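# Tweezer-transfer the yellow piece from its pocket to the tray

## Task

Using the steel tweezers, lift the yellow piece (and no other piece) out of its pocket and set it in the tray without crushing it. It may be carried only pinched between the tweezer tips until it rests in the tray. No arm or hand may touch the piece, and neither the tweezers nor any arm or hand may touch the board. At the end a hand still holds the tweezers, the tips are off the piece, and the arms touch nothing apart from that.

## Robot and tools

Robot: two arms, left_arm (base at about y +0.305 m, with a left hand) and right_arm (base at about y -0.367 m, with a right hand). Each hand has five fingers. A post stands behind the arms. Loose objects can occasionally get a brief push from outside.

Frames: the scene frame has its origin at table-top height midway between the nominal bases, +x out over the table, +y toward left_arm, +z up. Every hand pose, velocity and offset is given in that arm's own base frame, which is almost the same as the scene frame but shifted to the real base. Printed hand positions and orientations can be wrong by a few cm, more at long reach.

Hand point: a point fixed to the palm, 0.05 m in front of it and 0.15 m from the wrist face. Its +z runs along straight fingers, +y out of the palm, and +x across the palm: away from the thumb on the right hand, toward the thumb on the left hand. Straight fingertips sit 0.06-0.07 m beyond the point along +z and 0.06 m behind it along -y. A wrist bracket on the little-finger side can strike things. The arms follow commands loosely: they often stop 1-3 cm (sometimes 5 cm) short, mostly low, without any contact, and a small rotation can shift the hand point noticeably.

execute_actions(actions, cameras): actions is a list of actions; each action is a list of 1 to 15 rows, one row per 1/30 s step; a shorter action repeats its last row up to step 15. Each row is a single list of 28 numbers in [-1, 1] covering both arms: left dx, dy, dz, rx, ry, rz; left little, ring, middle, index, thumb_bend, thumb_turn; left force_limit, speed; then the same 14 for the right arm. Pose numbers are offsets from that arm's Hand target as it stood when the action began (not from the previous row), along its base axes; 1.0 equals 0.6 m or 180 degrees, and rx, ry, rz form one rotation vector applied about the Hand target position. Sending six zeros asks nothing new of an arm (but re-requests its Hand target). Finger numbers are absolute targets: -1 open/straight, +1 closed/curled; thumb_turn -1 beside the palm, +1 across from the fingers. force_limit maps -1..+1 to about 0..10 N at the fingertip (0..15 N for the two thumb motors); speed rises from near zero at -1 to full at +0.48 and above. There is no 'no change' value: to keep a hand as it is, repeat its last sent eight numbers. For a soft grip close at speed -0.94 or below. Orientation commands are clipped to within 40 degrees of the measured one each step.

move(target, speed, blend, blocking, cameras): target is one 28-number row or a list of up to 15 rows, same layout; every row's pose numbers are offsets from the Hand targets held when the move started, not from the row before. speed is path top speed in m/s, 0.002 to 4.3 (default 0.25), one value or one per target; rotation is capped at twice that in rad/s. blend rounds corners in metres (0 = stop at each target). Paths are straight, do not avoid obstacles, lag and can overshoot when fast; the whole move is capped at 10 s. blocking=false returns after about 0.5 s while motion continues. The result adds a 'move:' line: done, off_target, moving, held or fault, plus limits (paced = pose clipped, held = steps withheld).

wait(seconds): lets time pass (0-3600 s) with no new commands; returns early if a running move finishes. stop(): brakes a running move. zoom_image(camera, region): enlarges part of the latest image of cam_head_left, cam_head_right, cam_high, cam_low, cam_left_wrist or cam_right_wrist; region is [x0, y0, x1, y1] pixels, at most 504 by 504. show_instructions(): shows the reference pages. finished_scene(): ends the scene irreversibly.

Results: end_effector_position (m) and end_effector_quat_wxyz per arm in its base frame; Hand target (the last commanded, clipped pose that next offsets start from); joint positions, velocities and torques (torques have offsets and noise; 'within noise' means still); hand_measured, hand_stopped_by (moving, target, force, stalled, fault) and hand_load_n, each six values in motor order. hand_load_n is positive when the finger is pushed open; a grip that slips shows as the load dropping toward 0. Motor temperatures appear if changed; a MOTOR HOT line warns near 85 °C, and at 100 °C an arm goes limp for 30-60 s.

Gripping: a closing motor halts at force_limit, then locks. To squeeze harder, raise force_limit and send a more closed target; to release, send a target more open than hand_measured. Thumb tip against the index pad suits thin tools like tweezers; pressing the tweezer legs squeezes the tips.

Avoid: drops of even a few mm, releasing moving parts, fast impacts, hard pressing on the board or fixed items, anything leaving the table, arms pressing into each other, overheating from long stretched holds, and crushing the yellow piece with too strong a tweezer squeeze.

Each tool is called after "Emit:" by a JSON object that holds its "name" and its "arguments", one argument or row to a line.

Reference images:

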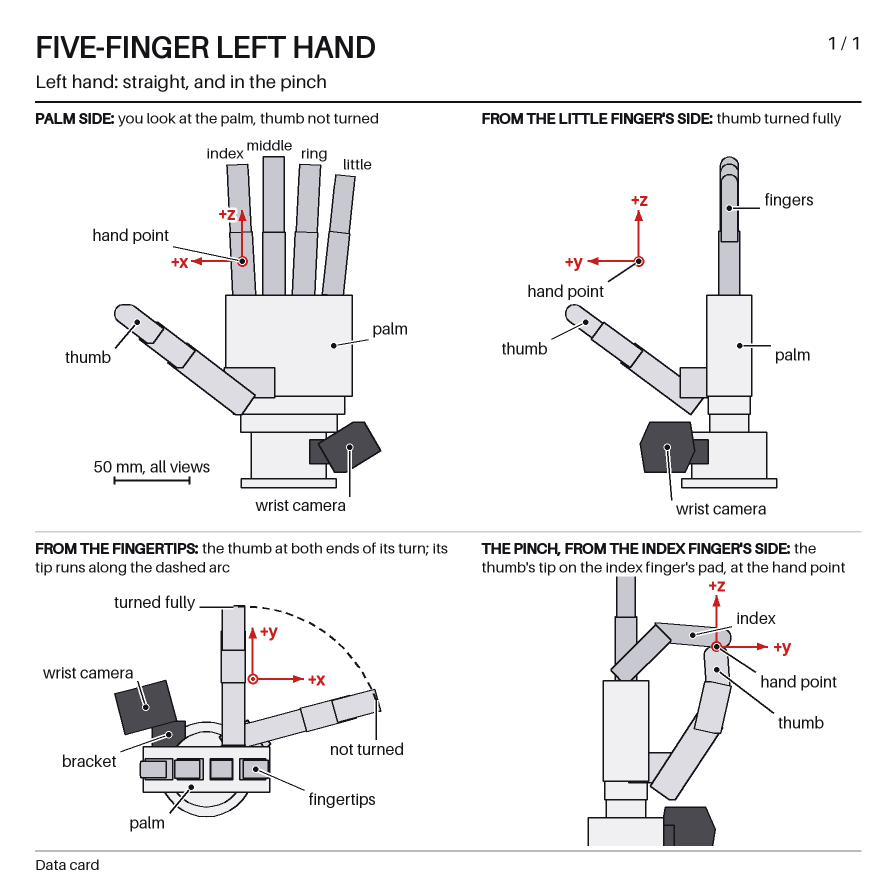

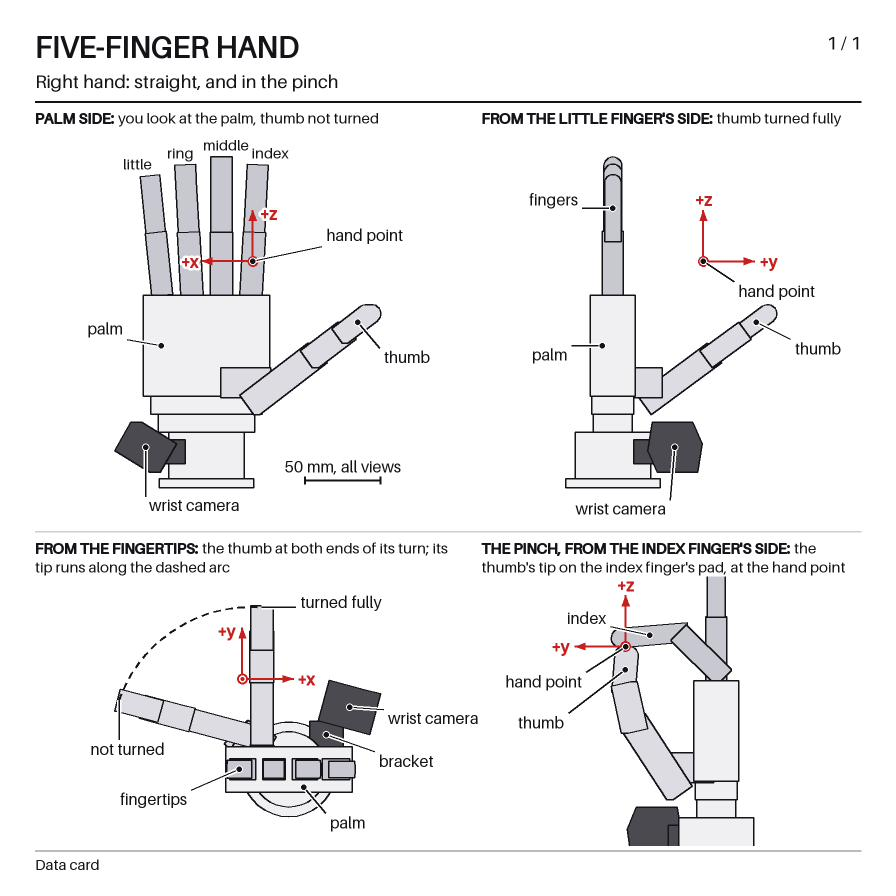

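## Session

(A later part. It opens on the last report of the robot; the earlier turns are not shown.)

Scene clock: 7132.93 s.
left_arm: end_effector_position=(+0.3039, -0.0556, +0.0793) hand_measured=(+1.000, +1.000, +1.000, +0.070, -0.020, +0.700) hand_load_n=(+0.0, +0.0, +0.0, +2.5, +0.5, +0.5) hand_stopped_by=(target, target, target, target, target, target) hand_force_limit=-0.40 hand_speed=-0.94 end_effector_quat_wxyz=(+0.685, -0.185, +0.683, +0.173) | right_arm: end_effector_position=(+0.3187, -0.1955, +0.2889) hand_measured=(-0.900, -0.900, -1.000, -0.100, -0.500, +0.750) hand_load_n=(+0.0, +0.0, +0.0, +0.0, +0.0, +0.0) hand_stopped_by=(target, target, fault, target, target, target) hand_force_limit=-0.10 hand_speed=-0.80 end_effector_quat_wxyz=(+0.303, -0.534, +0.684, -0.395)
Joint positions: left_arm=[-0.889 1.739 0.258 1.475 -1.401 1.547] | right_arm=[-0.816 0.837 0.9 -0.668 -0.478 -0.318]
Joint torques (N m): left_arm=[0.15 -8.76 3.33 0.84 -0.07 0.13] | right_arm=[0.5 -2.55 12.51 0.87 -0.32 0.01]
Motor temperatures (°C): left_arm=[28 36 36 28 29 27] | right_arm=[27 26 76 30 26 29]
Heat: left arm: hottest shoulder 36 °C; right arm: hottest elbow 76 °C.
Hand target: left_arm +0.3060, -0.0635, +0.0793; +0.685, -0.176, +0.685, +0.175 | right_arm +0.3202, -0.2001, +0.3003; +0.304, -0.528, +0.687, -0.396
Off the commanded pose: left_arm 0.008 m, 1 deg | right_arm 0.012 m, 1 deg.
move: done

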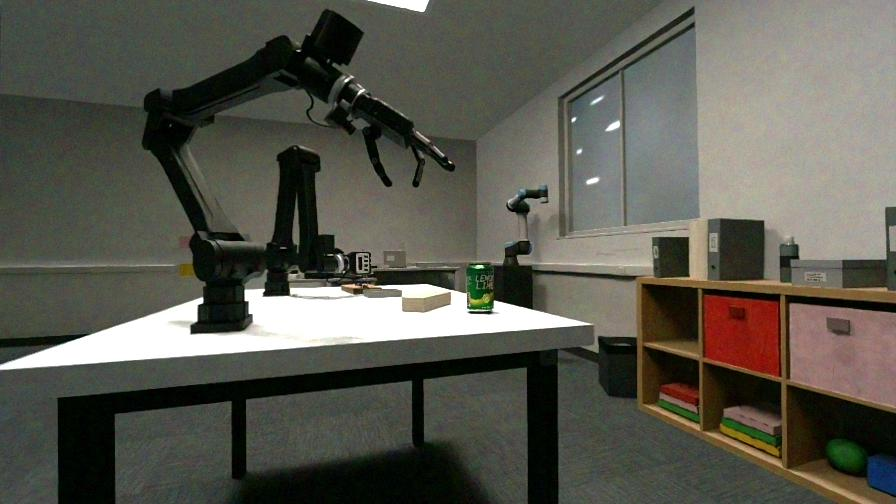

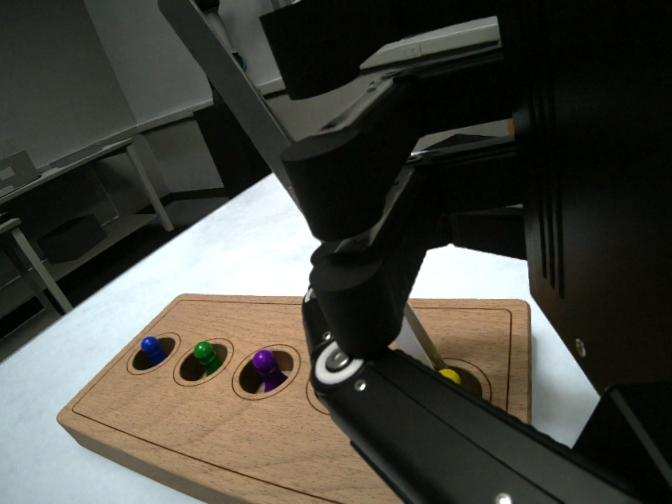

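Emit:
{"name": "move", "arguments": {
  "target": [0,0,-0.0083,0,0,0,1,1,1,0.07,-0.02,0.7,-0.4,-0.94,0,0,0,0,0,0,-0.9,-0.9,-0.3,-0.1,-0.5,0.75,-0.1,-0.8],
  "speed": 0.02,
  "cameras": ["cam_low","cam_left_wrist"]
}}

Emit:
{"name": "zoom_image", "arguments": {
  "camera": "cam_left_wrist",
  "region": [430, 340, 480, 390]
}}

Emit:
{"name": "zoom_image", "arguments": {
  "camera": "cam_low",
  "region": [356, 274, 376, 294]
}}

Scene clock: 7154.80 s.
left_arm: end_effector_position=(+0.3028, -0.0542, +0.0733) hand_measured=(+1.000, +1.000, +1.000, +0.070, -0.020, +0.700) hand_load_n=(+0.0, +0.0, +0.0, +2.5, +0.5, +0.5) hand_stopped_by=(target, target, target, target, target, target) hand_force_limit=-0.40 hand_speed=-0.94 end_effector_quat_wxyz=(+0.681, -0.176, +0.687, +0.183) | right_arm: end_effector_position=(+0.3187, -0.1955, +0.2889) hand_measured=(-0.900, -0.900, -1.000, -0.100, -0.500, +0.750) hand_load_n=(-0.5, -0.5, +0.0, +0.0, +0.0, +0.0) hand_stopped_by=(target, target, fault, target, target, target) hand_force_limit=-0.10 hand_speed=-0.80 end_effector_quat_wxyz=(+0.303, -0.534, +0.684, -0.395)
Joint positions: left_arm=[-0.889 1.768 0.258 1.475 -1.402 1.547] | right_arm=[-0.816 0.837 0.9 -0.668 -0.478 -0.318]
Joint torques (N m): left_arm=[-0.03 -9.17 3.19 1.55 -0.09 0.08] | right_arm=[0.5 -2.55 12.49 0.88 -0.32 0.01]
Motor temperatures (°C): left_arm=[28 35 36 28 29 27] | right_arm=[27 26 76 30 26 29]
Heat: left arm: hottest elbow 36 °C; right arm: hottest elbow 76 °C.
Hand target: left_arm +0.3060, -0.0634, +0.0744; +0.685, -0.176, +0.685, +0.175 | right_arm +0.3202, -0.2001, +0.3003; +0.304, -0.528, +0.687, -0.396
Off the commanded pose: left_arm 0.010 m, 1 deg | right_arm 0.012 m, 1 deg.
move: done

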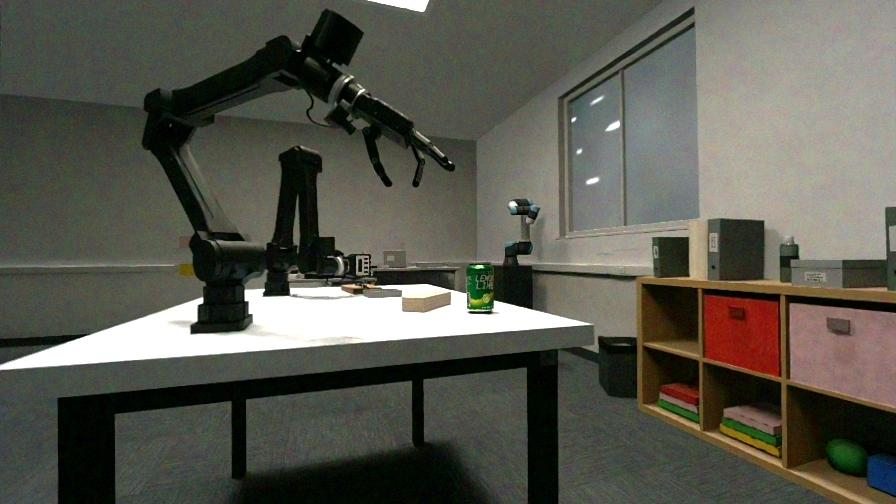

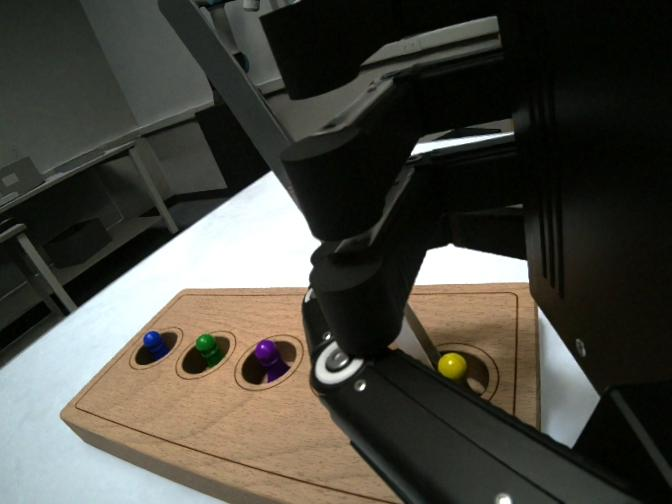

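Scaled by 10.080 from the camera's image (finer frame: 960x720).

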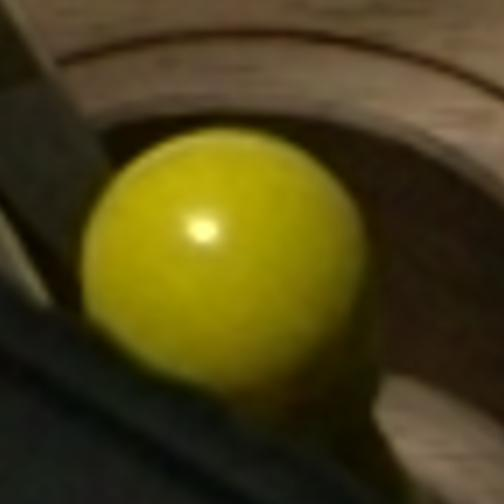

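Scaled by 25.200 from the camera's image (finer frame: 1280x720).

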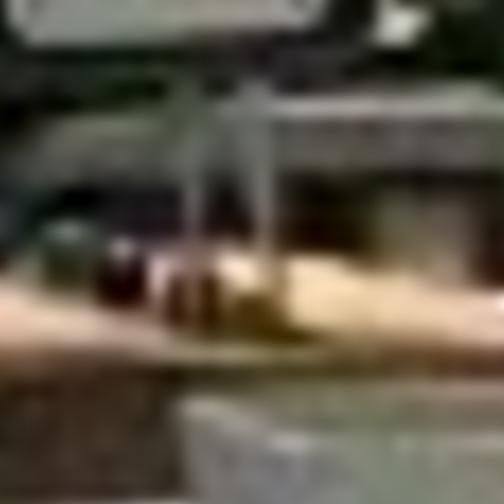

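Emit:
{"name": "move", "arguments": {
  "target": [0,0,0.0083,-0.0095,-0.0076,0,1,1,1,0.07,-0.02,0.7,-0.4,-0.94,0,0,0,0,0,0,-0.9,-0.9,-0.3,-0.1,-0.5,0.75,-0.1,-0.8],
  "speed": 0.02,
  "cameras": ["cam_low","cam_left_wrist"]
}}

Emit:
{"name": "zoom_image", "arguments": {
  "camera": "cam_left_wrist",
  "region": [430, 340, 480, 390]
}}

Emit:
{"name": "zoom_image", "arguments": {
  "camera": "cam_low",
  "region": [356, 274, 376, 294]
}}

Scene clock: 7187.73 s.
left_arm: end_effector_position=(+0.3034, -0.0550, +0.0746) hand_measured=(+1.000, +1.000, +1.000, +0.070, -0.020, +0.700) hand_load_n=(+0.0, +0.0, +0.5, +2.5, +0.5, +0.0) hand_stopped_by=(target, target, target, target, target, target) hand_force_limit=-0.40 hand_speed=-0.94 end_effector_quat_wxyz=(+0.685, -0.185, +0.683, +0.174) | right_arm: end_effector_position=(+0.3187, -0.1955, +0.2889) hand_measured=(-0.900, -0.900, -1.000, -0.100, -0.500, +0.750) hand_load_n=(+0.0, +0.0, +0.0, +0.0, +0.0, +0.0) hand_stopped_by=(target, target, fault, target, target, target) hand_force_limit=-0.10 hand_speed=-0.80 end_effector_quat_wxyz=(+0.303, -0.534, +0.684, -0.395)
Joint positions: left_arm=[-0.889 1.768 0.258 1.502 -1.402 1.547] | right_arm=[-0.816 0.837 0.9 -0.668 -0.478 -0.318]
Joint torques (N m): left_arm=[0.26 -10.23 2.89 1.69 -0.08 0.11] | right_arm=[0.5 -2.61 12.49 0.87 -0.32 0.01]
Motor temperatures (°C): left_arm=[28 35 35 28 29 27] | right_arm=[27 26 76 30 26 29]
Heat: left arm: hottest shoulder 35 °C; right arm: hottest elbow 76 °C.
Hand target: left_arm +0.3060, -0.0635, +0.0794; +0.690, -0.188, +0.679, +0.163 | right_arm +0.3202, -0.2001, +0.3003; +0.304, -0.528, +0.687, -0.396
Off the commanded pose: left_arm 0.010 m, 1 deg | right_arm 0.012 m, 1 deg.
move: done

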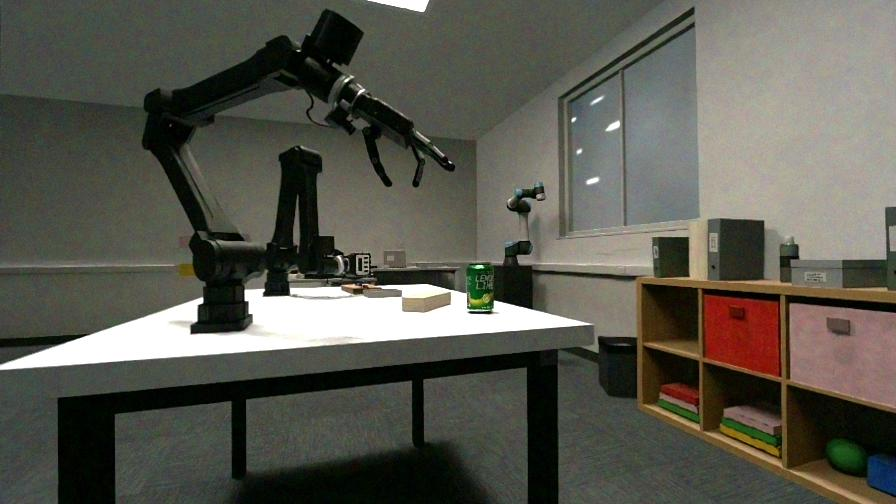

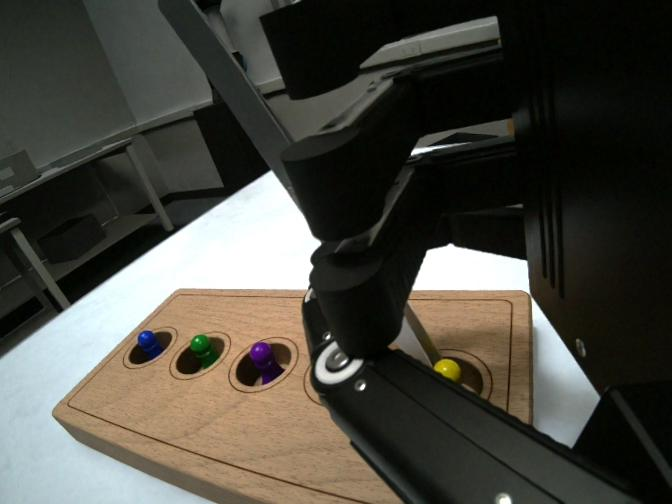

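Scaled by 10.080 from the camera's image (finer frame: 960x720).

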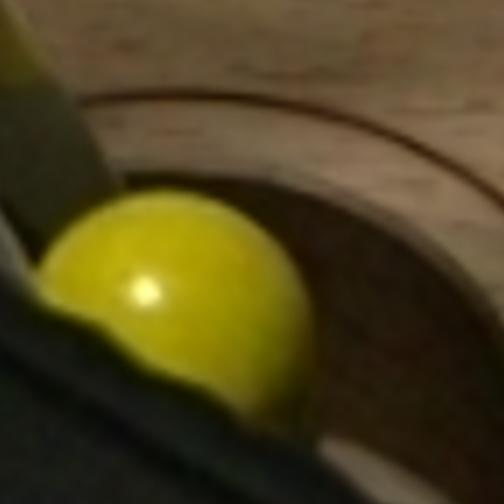

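Scaled by 25.200 from the camera's image (finer frame: 1280x720).

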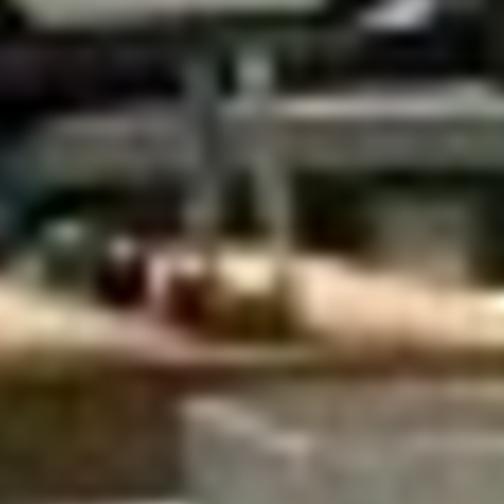

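Emit:
{"name": "move", "arguments": {
  "target": [0.002,-0.004,-0.004,0,0,0,1,1,1,0.07,-0.02,0.7,-0.4,-0.94,0,0,0,0,0,0,-0.9,-0.9,-0.3,-0.1,-0.5,0.75,-0.1,-0.8],
  "speed": 0.02,
  "cameras": ["cam_low","cam_left_wrist"]
}}

Emit:
{"name": "zoom_image", "arguments": {
  "camera": "cam_left_wrist",
  "region": [430, 340, 480, 390]
}}

Emit:
{"name": "zoom_image", "arguments": {
  "camera": "cam_low",
  "region": [356, 274, 376, 294]
}}

Scene clock: 7212.30 s.
left_arm: end_effector_position=(+0.3048, -0.0571, +0.0752) hand_measured=(+1.000, +1.000, +1.000, +0.070, -0.020, +0.700) hand_load_n=(+0.0, +0.0, +0.0, +2.5, +0.5, +0.0) hand_stopped_by=(target, target, target, target, target, target) hand_force_limit=-0.40 hand_speed=-0.94 end_effector_quat_wxyz=(+0.686, -0.188, +0.681, +0.171) | right_arm: end_effector_position=(+0.3187, -0.1955, +0.2889) hand_measured=(-0.900, -0.900, -1.000, -0.100, -0.500, +0.750) hand_load_n=(+0.0, -0.5, +0.0, +0.0, +0.0, +0.0) hand_stopped_by=(target, target, fault, target, target, target) hand_force_limit=-0.10 hand_speed=-0.80 end_effector_quat_wxyz=(+0.303, -0.534, +0.684, -0.395)
Joint positions: left_arm=[-0.89 1.768 0.264 1.506 -1.404 1.547] | right_arm=[-0.816 0.837 0.9 -0.668 -0.478 -0.318]
Joint torques (N m): left_arm=[0.15 -9.41 3 1.63 -0.06 0.11] | right_arm=[0.44 -2.67 12.49 0.88 -0.32 0.01]
Motor temperatures (°C): left_arm=[28 35 35 28 29 27] | right_arm=[27 26 76 30 26 29]
Heat: left arm: hottest shoulder 35 °C; right arm: hottest elbow 76 °C.
Hand target: left_arm +0.3072, -0.0658, +0.0770; +0.690, -0.188, +0.679, +0.163 | right_arm +0.3202, -0.2001, +0.3003; +0.304, -0.528, +0.687, -0.396
Off the commanded pose: left_arm 0.009 m, 1 deg | right_arm 0.012 m, 1 deg.
move: done

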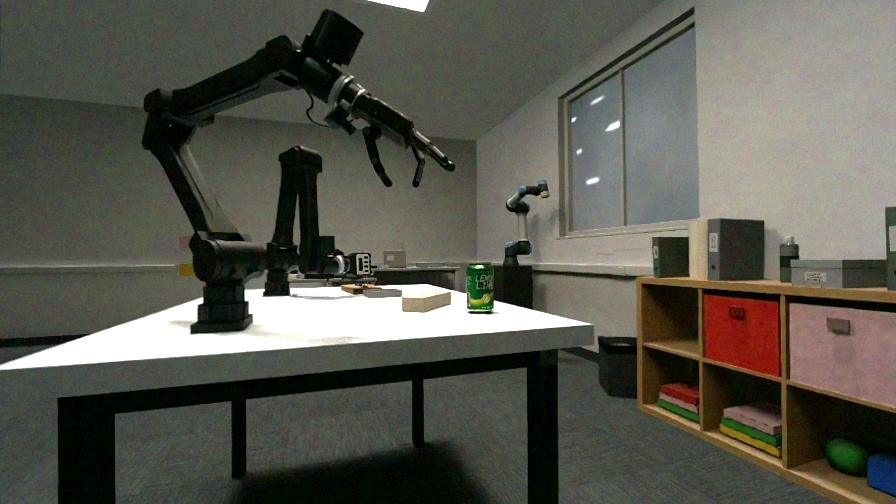

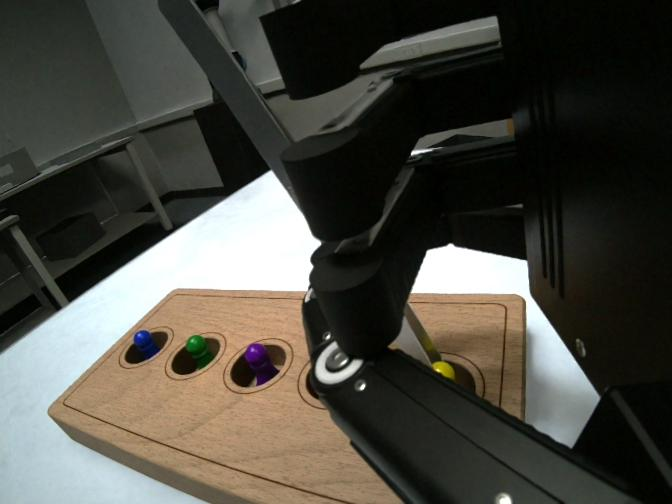

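Scaled by 10.080 from the camera's image (finer frame: 960x720).

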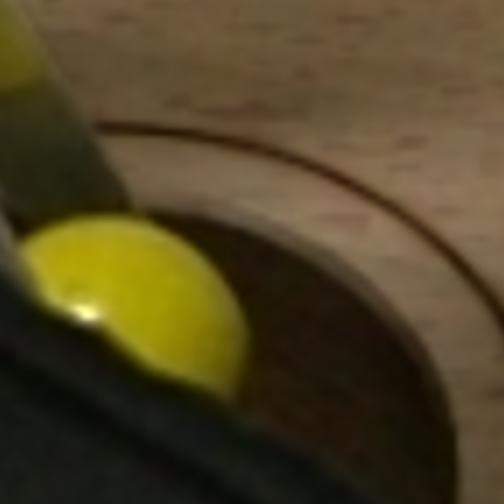

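Scaled by 25.200 from the camera's image (finer frame: 1280x720).

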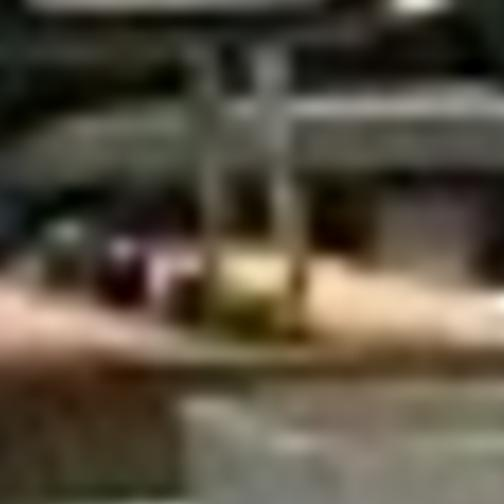

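Emit:
{"name": "execute_actions", "arguments": {
  "actions": [
    [[0,0,0,0,0,0,1,1,1,0.10,-0.02,0.7,-0.2,-0.94,0,0,0,0,0,0,-0.9,-0.9,-0.3,-0.1,-0.5,0.75,-0.1,-0.8]]
  ],
  "cameras": ["cam_low","cam_left_wrist"]
}}

Emit:
{"name": "zoom_image", "arguments": {
  "camera": "cam_left_wrist",
  "region": [430, 340, 480, 390]
}}

Emit:
{"name": "zoom_image", "arguments": {
  "camera": "cam_low",
  "region": [356, 274, 376, 294]
}}

Scene clock: 7231.00 s.
left_arm: end_effector_position=(+0.3048, -0.0571, +0.0752) hand_measured=(+1.000, +1.000, +1.000, +0.098, -0.020, +0.700) hand_load_n=(+0.0, +0.0, +0.0, +4.0, +0.5, +0.5) hand_stopped_by=(target, target, target, force, target, target) hand_force_limit=-0.20 hand_speed=-0.94 end_effector_quat_wxyz=(+0.686, -0.188, +0.681, +0.171) | right_arm: end_effector_position=(+0.3187, -0.1955, +0.2889) hand_measured=(-0.900, -0.900, -1.000, -0.100, -0.500, +0.750) hand_load_n=(+0.0, +0.0, +0.0, +0.0, +0.0, +0.0) hand_stopped_by=(target, target, fault, target, target, target) hand_force_limit=-0.10 hand_speed=-0.80 end_effector_quat_wxyz=(+0.303, -0.534, +0.684, -0.395)
Joint positions: left_arm=[-0.89 1.768 0.264 1.506 -1.404 1.547] | right_arm=[-0.816 0.837 0.9 -0.668 -0.478 -0.318]
Joint torques (N m): left_arm=[0.03 -9.41 3.08 1.61 -0.09 0.09] | right_arm=[0.5 -2.61 12.51 0.87 -0.32 0.01]
Motor temperatures (°C): left_arm=[28 35 35 28 29 27] | right_arm=[27 26 76 30 26 29]
Heat: left arm: hottest shoulder 35 °C; right arm: hottest elbow 76 °C.
Hand target: left_arm +0.3072, -0.0658, +0.0770; +0.690, -0.188, +0.679, +0.163 | right_arm +0.3202, -0.2001, +0.3003; +0.304, -0.528, +0.687, -0.396
Off the commanded pose: left_arm 0.009 m, 1 deg | right_arm 0.012 m, 1 deg.
Step readings (end_effector_position of left_arm | right_arm):
0: (+0.3048, -0.0571, +0.0752) | (+0.3187, -0.1955, +0.2889)
1: (+0.3048, -0.0571, +0.0752) | (+0.3187, -0.1955, +0.2889)
2: (+0.3048, -0.0571, +0.0752) | (+0.3187, -0.1955, +0.2889)
4: (+0.3048, -0.0571, +0.0752) | (+0.3187, -0.1955, +0.2889)
8: (+0.3048, -0.0571, +0.0752) | (+0.3187, -0.1955, +0.2889)
15: (+0.3048, -0.0571, +0.0752) | (+0.3187, -0.1955, +0.2889)

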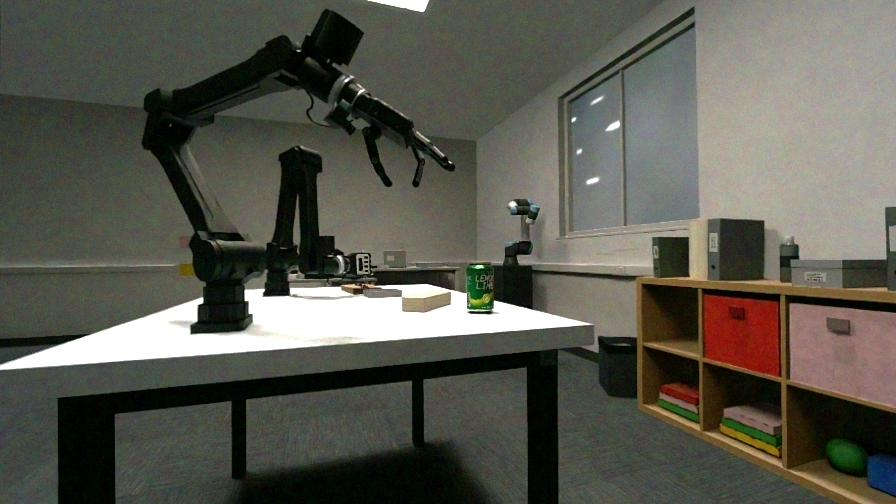

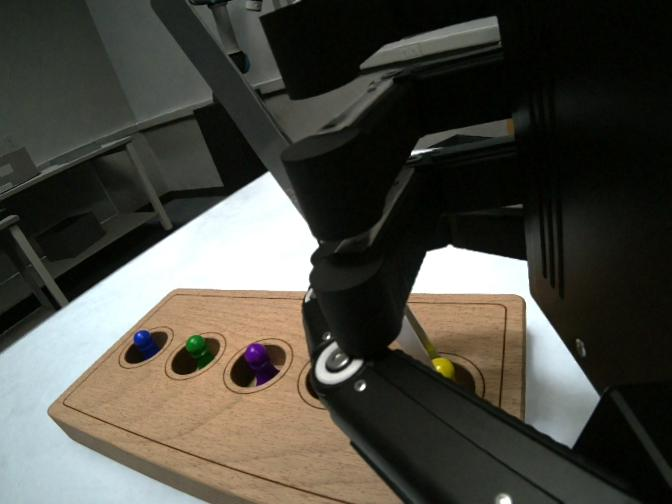

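Scaled by 10.080 from the camera's image (finer frame: 960x720).

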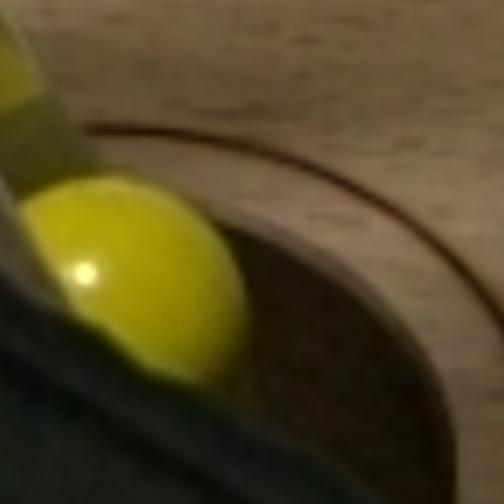

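Scaled by 25.200 from the camera's image (finer frame: 1280x720).

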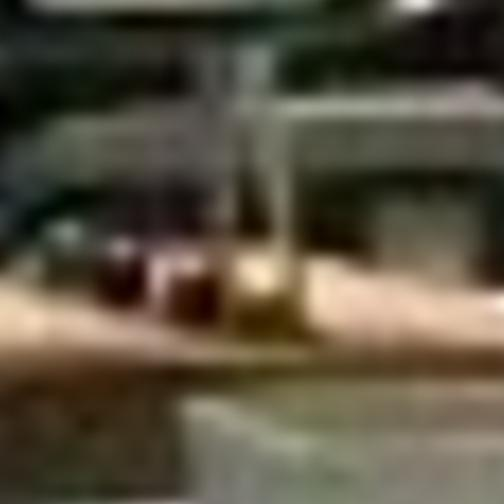

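Emit:
{"name": "execute_actions", "arguments": {
  "actions": [
    [[0,0,0,0,0,0,1,1,1,0.12,-0.02,0.7,0.1,-0.95,0,0,0,0,0,0,-0.9,-0.9,-0.3,-0.1,-0.5,0.75,-0.1,-0.8]]
  ],
  "cameras": ["cam_low","cam_left_wrist"]
}}

Emit:
{"name": "zoom_image", "arguments": {
  "camera": "cam_left_wrist",
  "region": [430, 340, 480, 390]
}}

Emit:
{"name": "zoom_image", "arguments": {
  "camera": "cam_low",
  "region": [356, 274, 376, 294]
}}

Scene clock: 7240.30 s.
left_arm: end_effector_position=(+0.3048, -0.0571, +0.0752) hand_measured=(+1.000, +1.000, +1.000, +0.110, -0.020, +0.700) hand_load_n=(+0.0, +0.0, +0.0, +6.0, +0.5, +1.0) hand_stopped_by=(target, target, target, force, target, target) hand_force_limit=0.10 hand_speed=-0.95 end_effector_quat_wxyz=(+0.686, -0.188, +0.681, +0.171) | right_arm: end_effector_position=(+0.3187, -0.1955, +0.2889) hand_measured=(-0.900, -0.900, -1.000, -0.100, -0.500, +0.750) hand_load_n=(+0.0, +0.0, +0.0, +0.0, +0.0, +0.0) hand_stopped_by=(target, target, fault, target, target, target) hand_force_limit=-0.10 hand_speed=-0.80 end_effector_quat_wxyz=(+0.303, -0.534, +0.684, -0.395)
Joint positions: left_arm=[-0.89 1.768 0.264 1.506 -1.404 1.547] | right_arm=[-0.816 0.837 0.9 -0.668 -0.478 -0.318]
Joint torques (N m): left_arm=[-0.38 -9.47 3.03 1.58 -0.08 0.12] | right_arm=[0.5 -2.61 12.49 0.87 -0.33 0.01]
Motor temperatures (°C): left_arm=[28 35 35 28 29 27] | right_arm=[27 26 76 30 26 29]
Heat: left arm: hottest shoulder 35 °C; right arm: hottest elbow 76 °C.
Hand target: left_arm +0.3072, -0.0658, +0.0770; +0.690, -0.188, +0.679, +0.163 | right_arm +0.3202, -0.2001, +0.3003; +0.304, -0.528, +0.687, -0.396
Off the commanded pose: left_arm 0.009 m, 1 deg | right_arm 0.012 m, 1 deg.
Step readings (end_effector_position of left_arm | right_arm):
0: (+0.3048, -0.0571, +0.0752) | (+0.3187, -0.1955, +0.2889)
1: (+0.3048, -0.0571, +0.0752) | (+0.3187, -0.1955, +0.2889)
2: (+0.3048, -0.0571, +0.0752) | (+0.3187, -0.1955, +0.2889)
4: (+0.3048, -0.0571, +0.0752) | (+0.3187, -0.1955, +0.2889)
8: (+0.3048, -0.0571, +0.0752) | (+0.3187, -0.1955, +0.2889)
15: (+0.3048, -0.0571, +0.0752) | (+0.3187, -0.1955, +0.2889)

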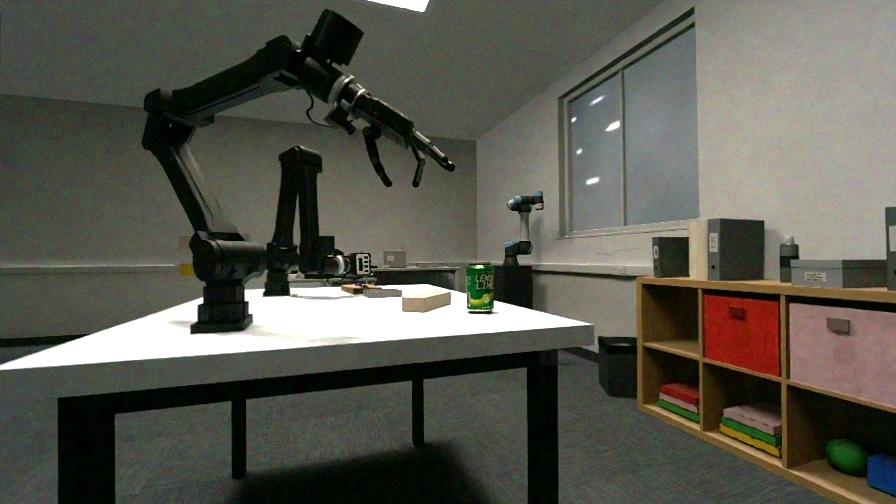

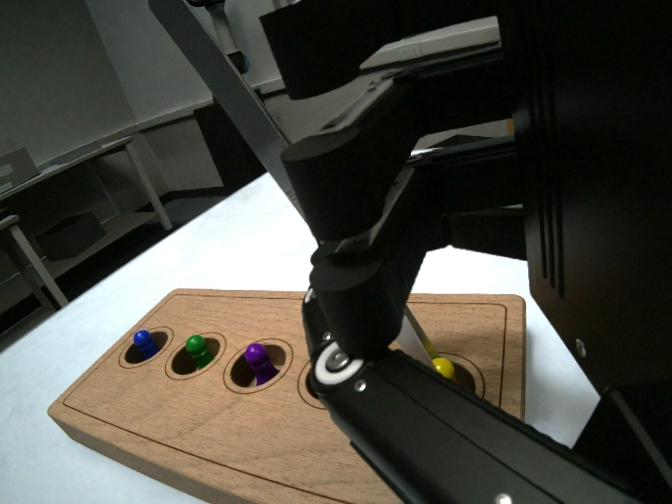

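Scaled by 10.080 from the camera's image (finer frame: 960x720).

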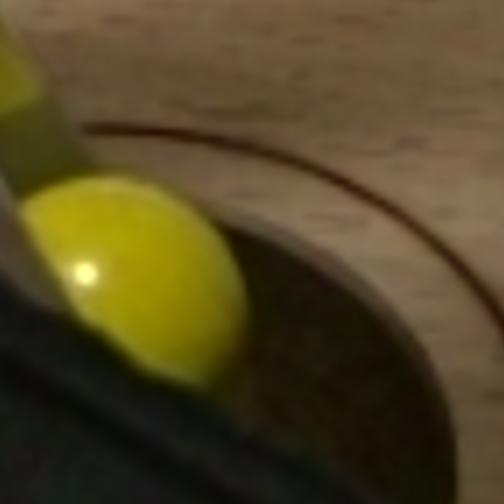

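Scaled by 25.200 from the camera's image (finer frame: 1280x720).

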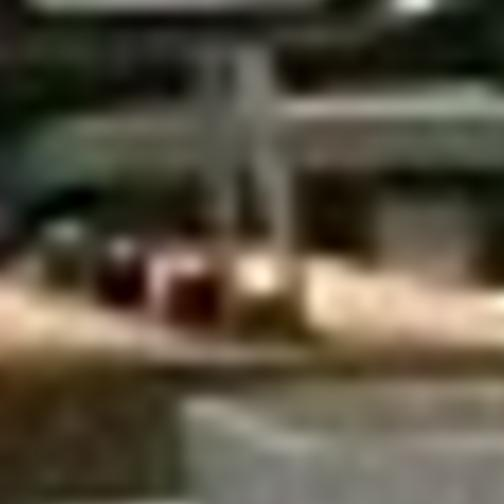

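Emit:
{"name": "move", "arguments": {
  "target": [0,0,0.025,0,0,0,1,1,1,0.12,-0.02,0.7,0.1,-0.95,0,0,0,0,0,0,-0.9,-0.9,-0.3,-0.1,-0.5,0.75,-0.1,-0.8],
  "speed": 0.02,
  "cameras": ["cam_low","cam_left_wrist"]
}}

Emit:
{"name": "zoom_image", "arguments": {
  "camera": "cam_left_wrist",
  "region": [400, 330, 500, 430]
}}

Emit:
{"name": "zoom_image", "arguments": {
  "camera": "cam_low",
  "region": [356, 274, 376, 294]
}}

Scene clock: 7249.50 s.
left_arm: end_effector_position=(+0.3056, -0.0581, +0.0869) hand_measured=(+1.000, +1.000, +1.000, +0.110, -0.020, +0.700) hand_load_n=(+0.0, +0.0, +0.0, +6.0, +0.5, +1.0) hand_stopped_by=(target, target, target, force, target, target) hand_force_limit=0.10 hand_speed=-0.95 end_effector_quat_wxyz=(+0.688, -0.190, +0.679, +0.169) | right_arm: end_effector_position=(+0.3187, -0.1955, +0.2889) hand_measured=(-0.900, -0.900, -1.000, -0.100, -0.500, +0.750) hand_load_n=(+0.0, +0.0, +0.0, +0.0, +0.0, +0.0) hand_stopped_by=(target, target, fault, target, target, target) hand_force_limit=-0.10 hand_speed=-0.80 end_effector_quat_wxyz=(+0.303, -0.534, +0.684, -0.395)
Joint positions: left_arm=[-0.89 1.711 0.264 1.474 -1.404 1.565] | right_arm=[-0.816 0.837 0.9 -0.668 -0.478 -0.318]
Joint torques (N m): left_arm=[-0.15 -10.75 3.26 0.72 -0.03 0.09] | right_arm=[0.5 -2.55 12.48 0.87 -0.32 0.01]
Motor temperatures (°C): left_arm=[28 35 35 28 29 27] | right_arm=[27 26 76 30 26 29]
Heat: left arm: hottest shoulder 35 °C; right arm: hottest elbow 76 °C.
Hand target: left_arm +0.3072, -0.0658, +0.0920; +0.690, -0.188, +0.679, +0.163 | right_arm +0.3202, -0.2001, +0.3003; +0.304, -0.528, +0.687, -0.396
Off the commanded pose: left_arm 0.009 m, 1 deg | right_arm 0.012 m, 1 deg.
move: done

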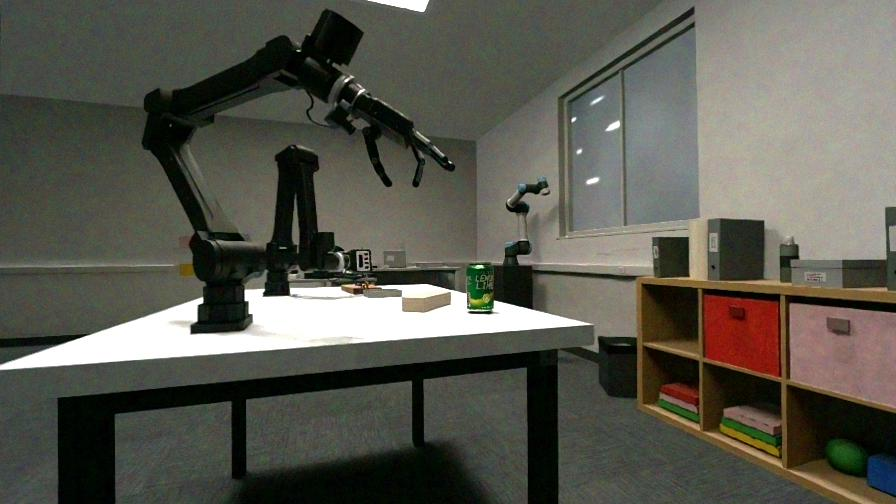

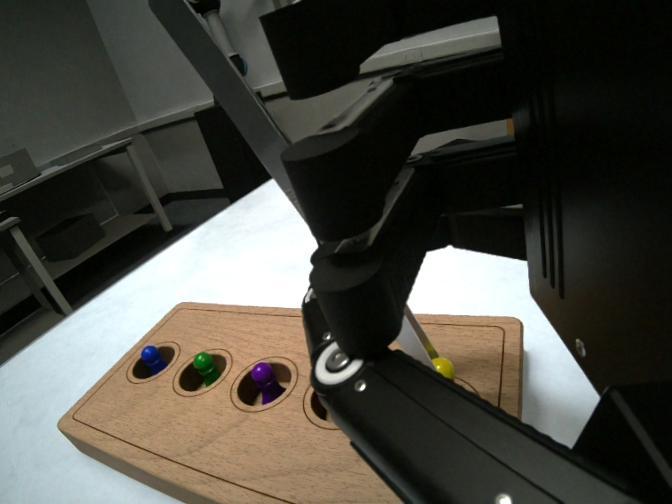

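Scaled by 5.040 from the camera's image (finer frame: 960x720).

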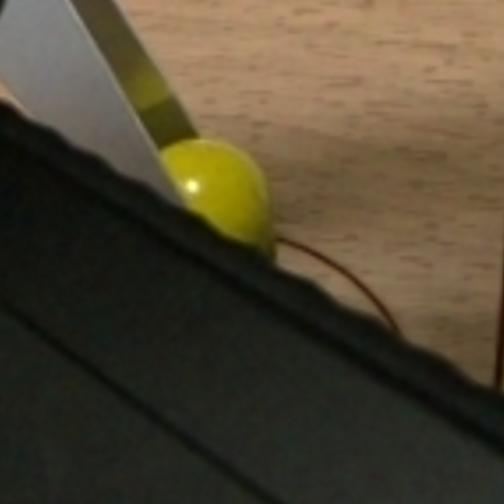

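Scaled by 25.200 from the camera's image (finer frame: 1280x720).

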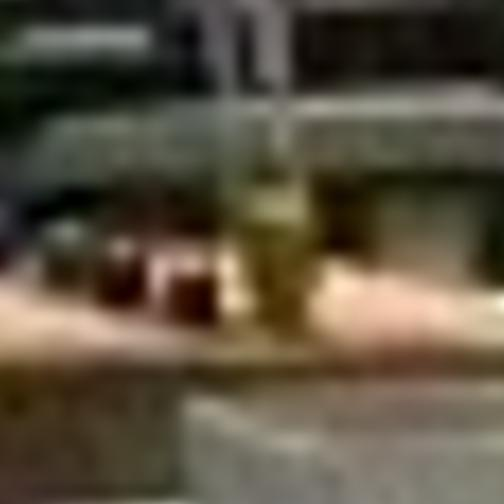

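Emit:
{"name": "move", "arguments": {
  "target": [0,0,0.0833,0,0,0,1,1,1,0.12,-0.02,0.7,0.1,-0.95,0,0,0,0,0,0,-0.9,-0.9,-0.3,-0.1,-0.5,0.75,-0.1,-0.8],
  "speed": 0.04,
  "cameras": ["cam_low","cam_left_wrist"]
}}

Emit:
{"name": "zoom_image", "arguments": {
  "camera": "cam_left_wrist",
  "region": [400, 330, 500, 430]
}}

Emit:
{"name": "zoom_image", "arguments": {
  "camera": "cam_low",
  "region": [346, 254, 386, 294]
}}

Scene clock: 7262.73 s.
left_arm: end_effector_position=(+0.3032, -0.0550, +0.1356) hand_measured=(+1.000, +1.000, +1.000, +0.110, -0.020, +0.700) hand_load_n=(+0.0, +0.0, +0.0, +6.0, +0.5, +1.0) hand_stopped_by=(target, target, target, force, target, target) hand_force_limit=0.10 hand_speed=-0.95 end_effector_quat_wxyz=(+0.685, -0.178, +0.683, +0.181) | right_arm: end_effector_position=(+0.3187, -0.1955, +0.2889) hand_measured=(-0.900, -0.900, -1.000, -0.100, -0.500, +0.750) hand_load_n=(+0.0, +0.0, +0.0, +0.0, +0.0, +0.0) hand_stopped_by=(target, target, fault, target, target, target) hand_force_limit=-0.10 hand_speed=-0.80 end_effector_quat_wxyz=(+0.303, -0.534, +0.684, -0.395)
Joint positions: left_arm=[-0.891 1.431 0.264 1.191 -1.404 1.599] | right_arm=[-0.816 0.837 0.9 -0.668 -0.478 -0.318]
Joint torques (N m): left_arm=[-0.09 -8.82 6.72 0.73 -0.04 -0.24] | right_arm=[0.5 -2.61 12.48 0.87 -0.32 0]
Motor temperatures (°C): left_arm=[28 35 35 28 29 27] | right_arm=[27 26 76 30 26 29]
Heat: left arm: hottest shoulder 35 °C; right arm: hottest elbow 76 °C.
Hand target: left_arm +0.3072, -0.0659, +0.1420; +0.690, -0.188, +0.679, +0.163 | right_arm +0.3202, -0.2001, +0.3003; +0.304, -0.528, +0.687, -0.396
Off the commanded pose: left_arm 0.013 m, 3 deg | right_arm 0.012 m, 1 deg.
move: off_target (left_arm)

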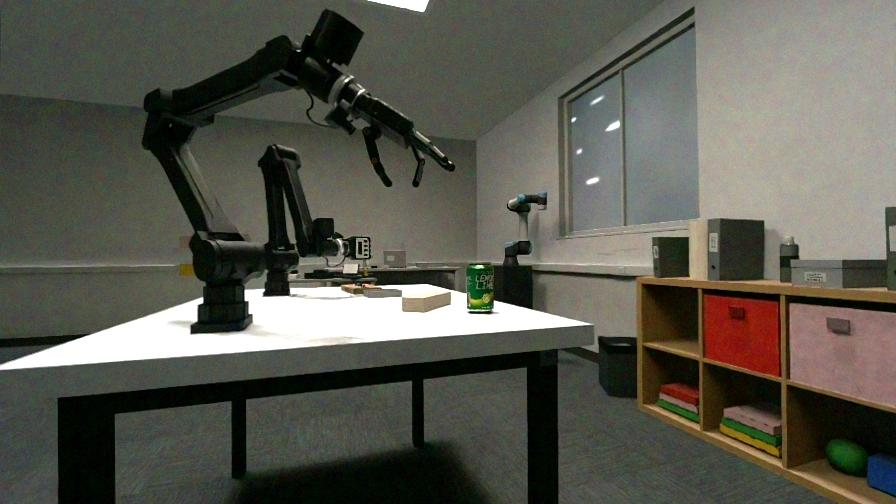

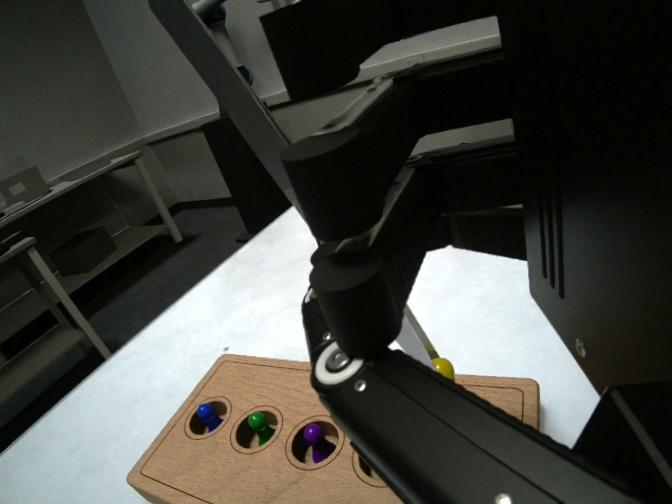

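Scaled by 5.040 from the camera's image (finer frame: 960x720).

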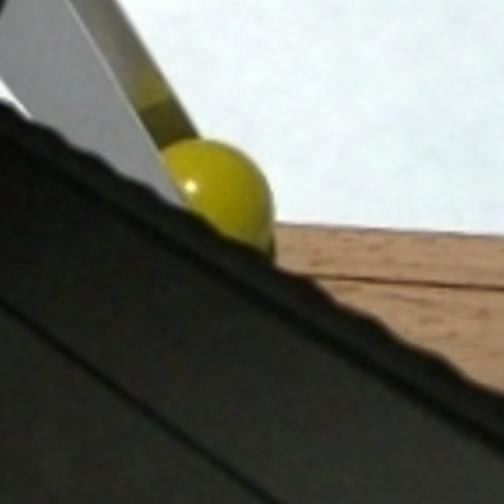

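Scaled by 12.600 from the camera's image (finer frame: 1280x720).

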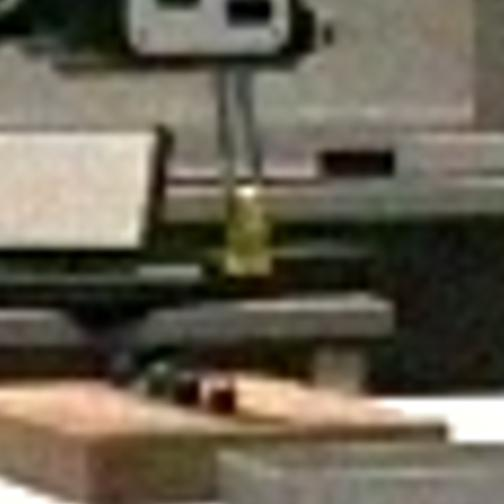

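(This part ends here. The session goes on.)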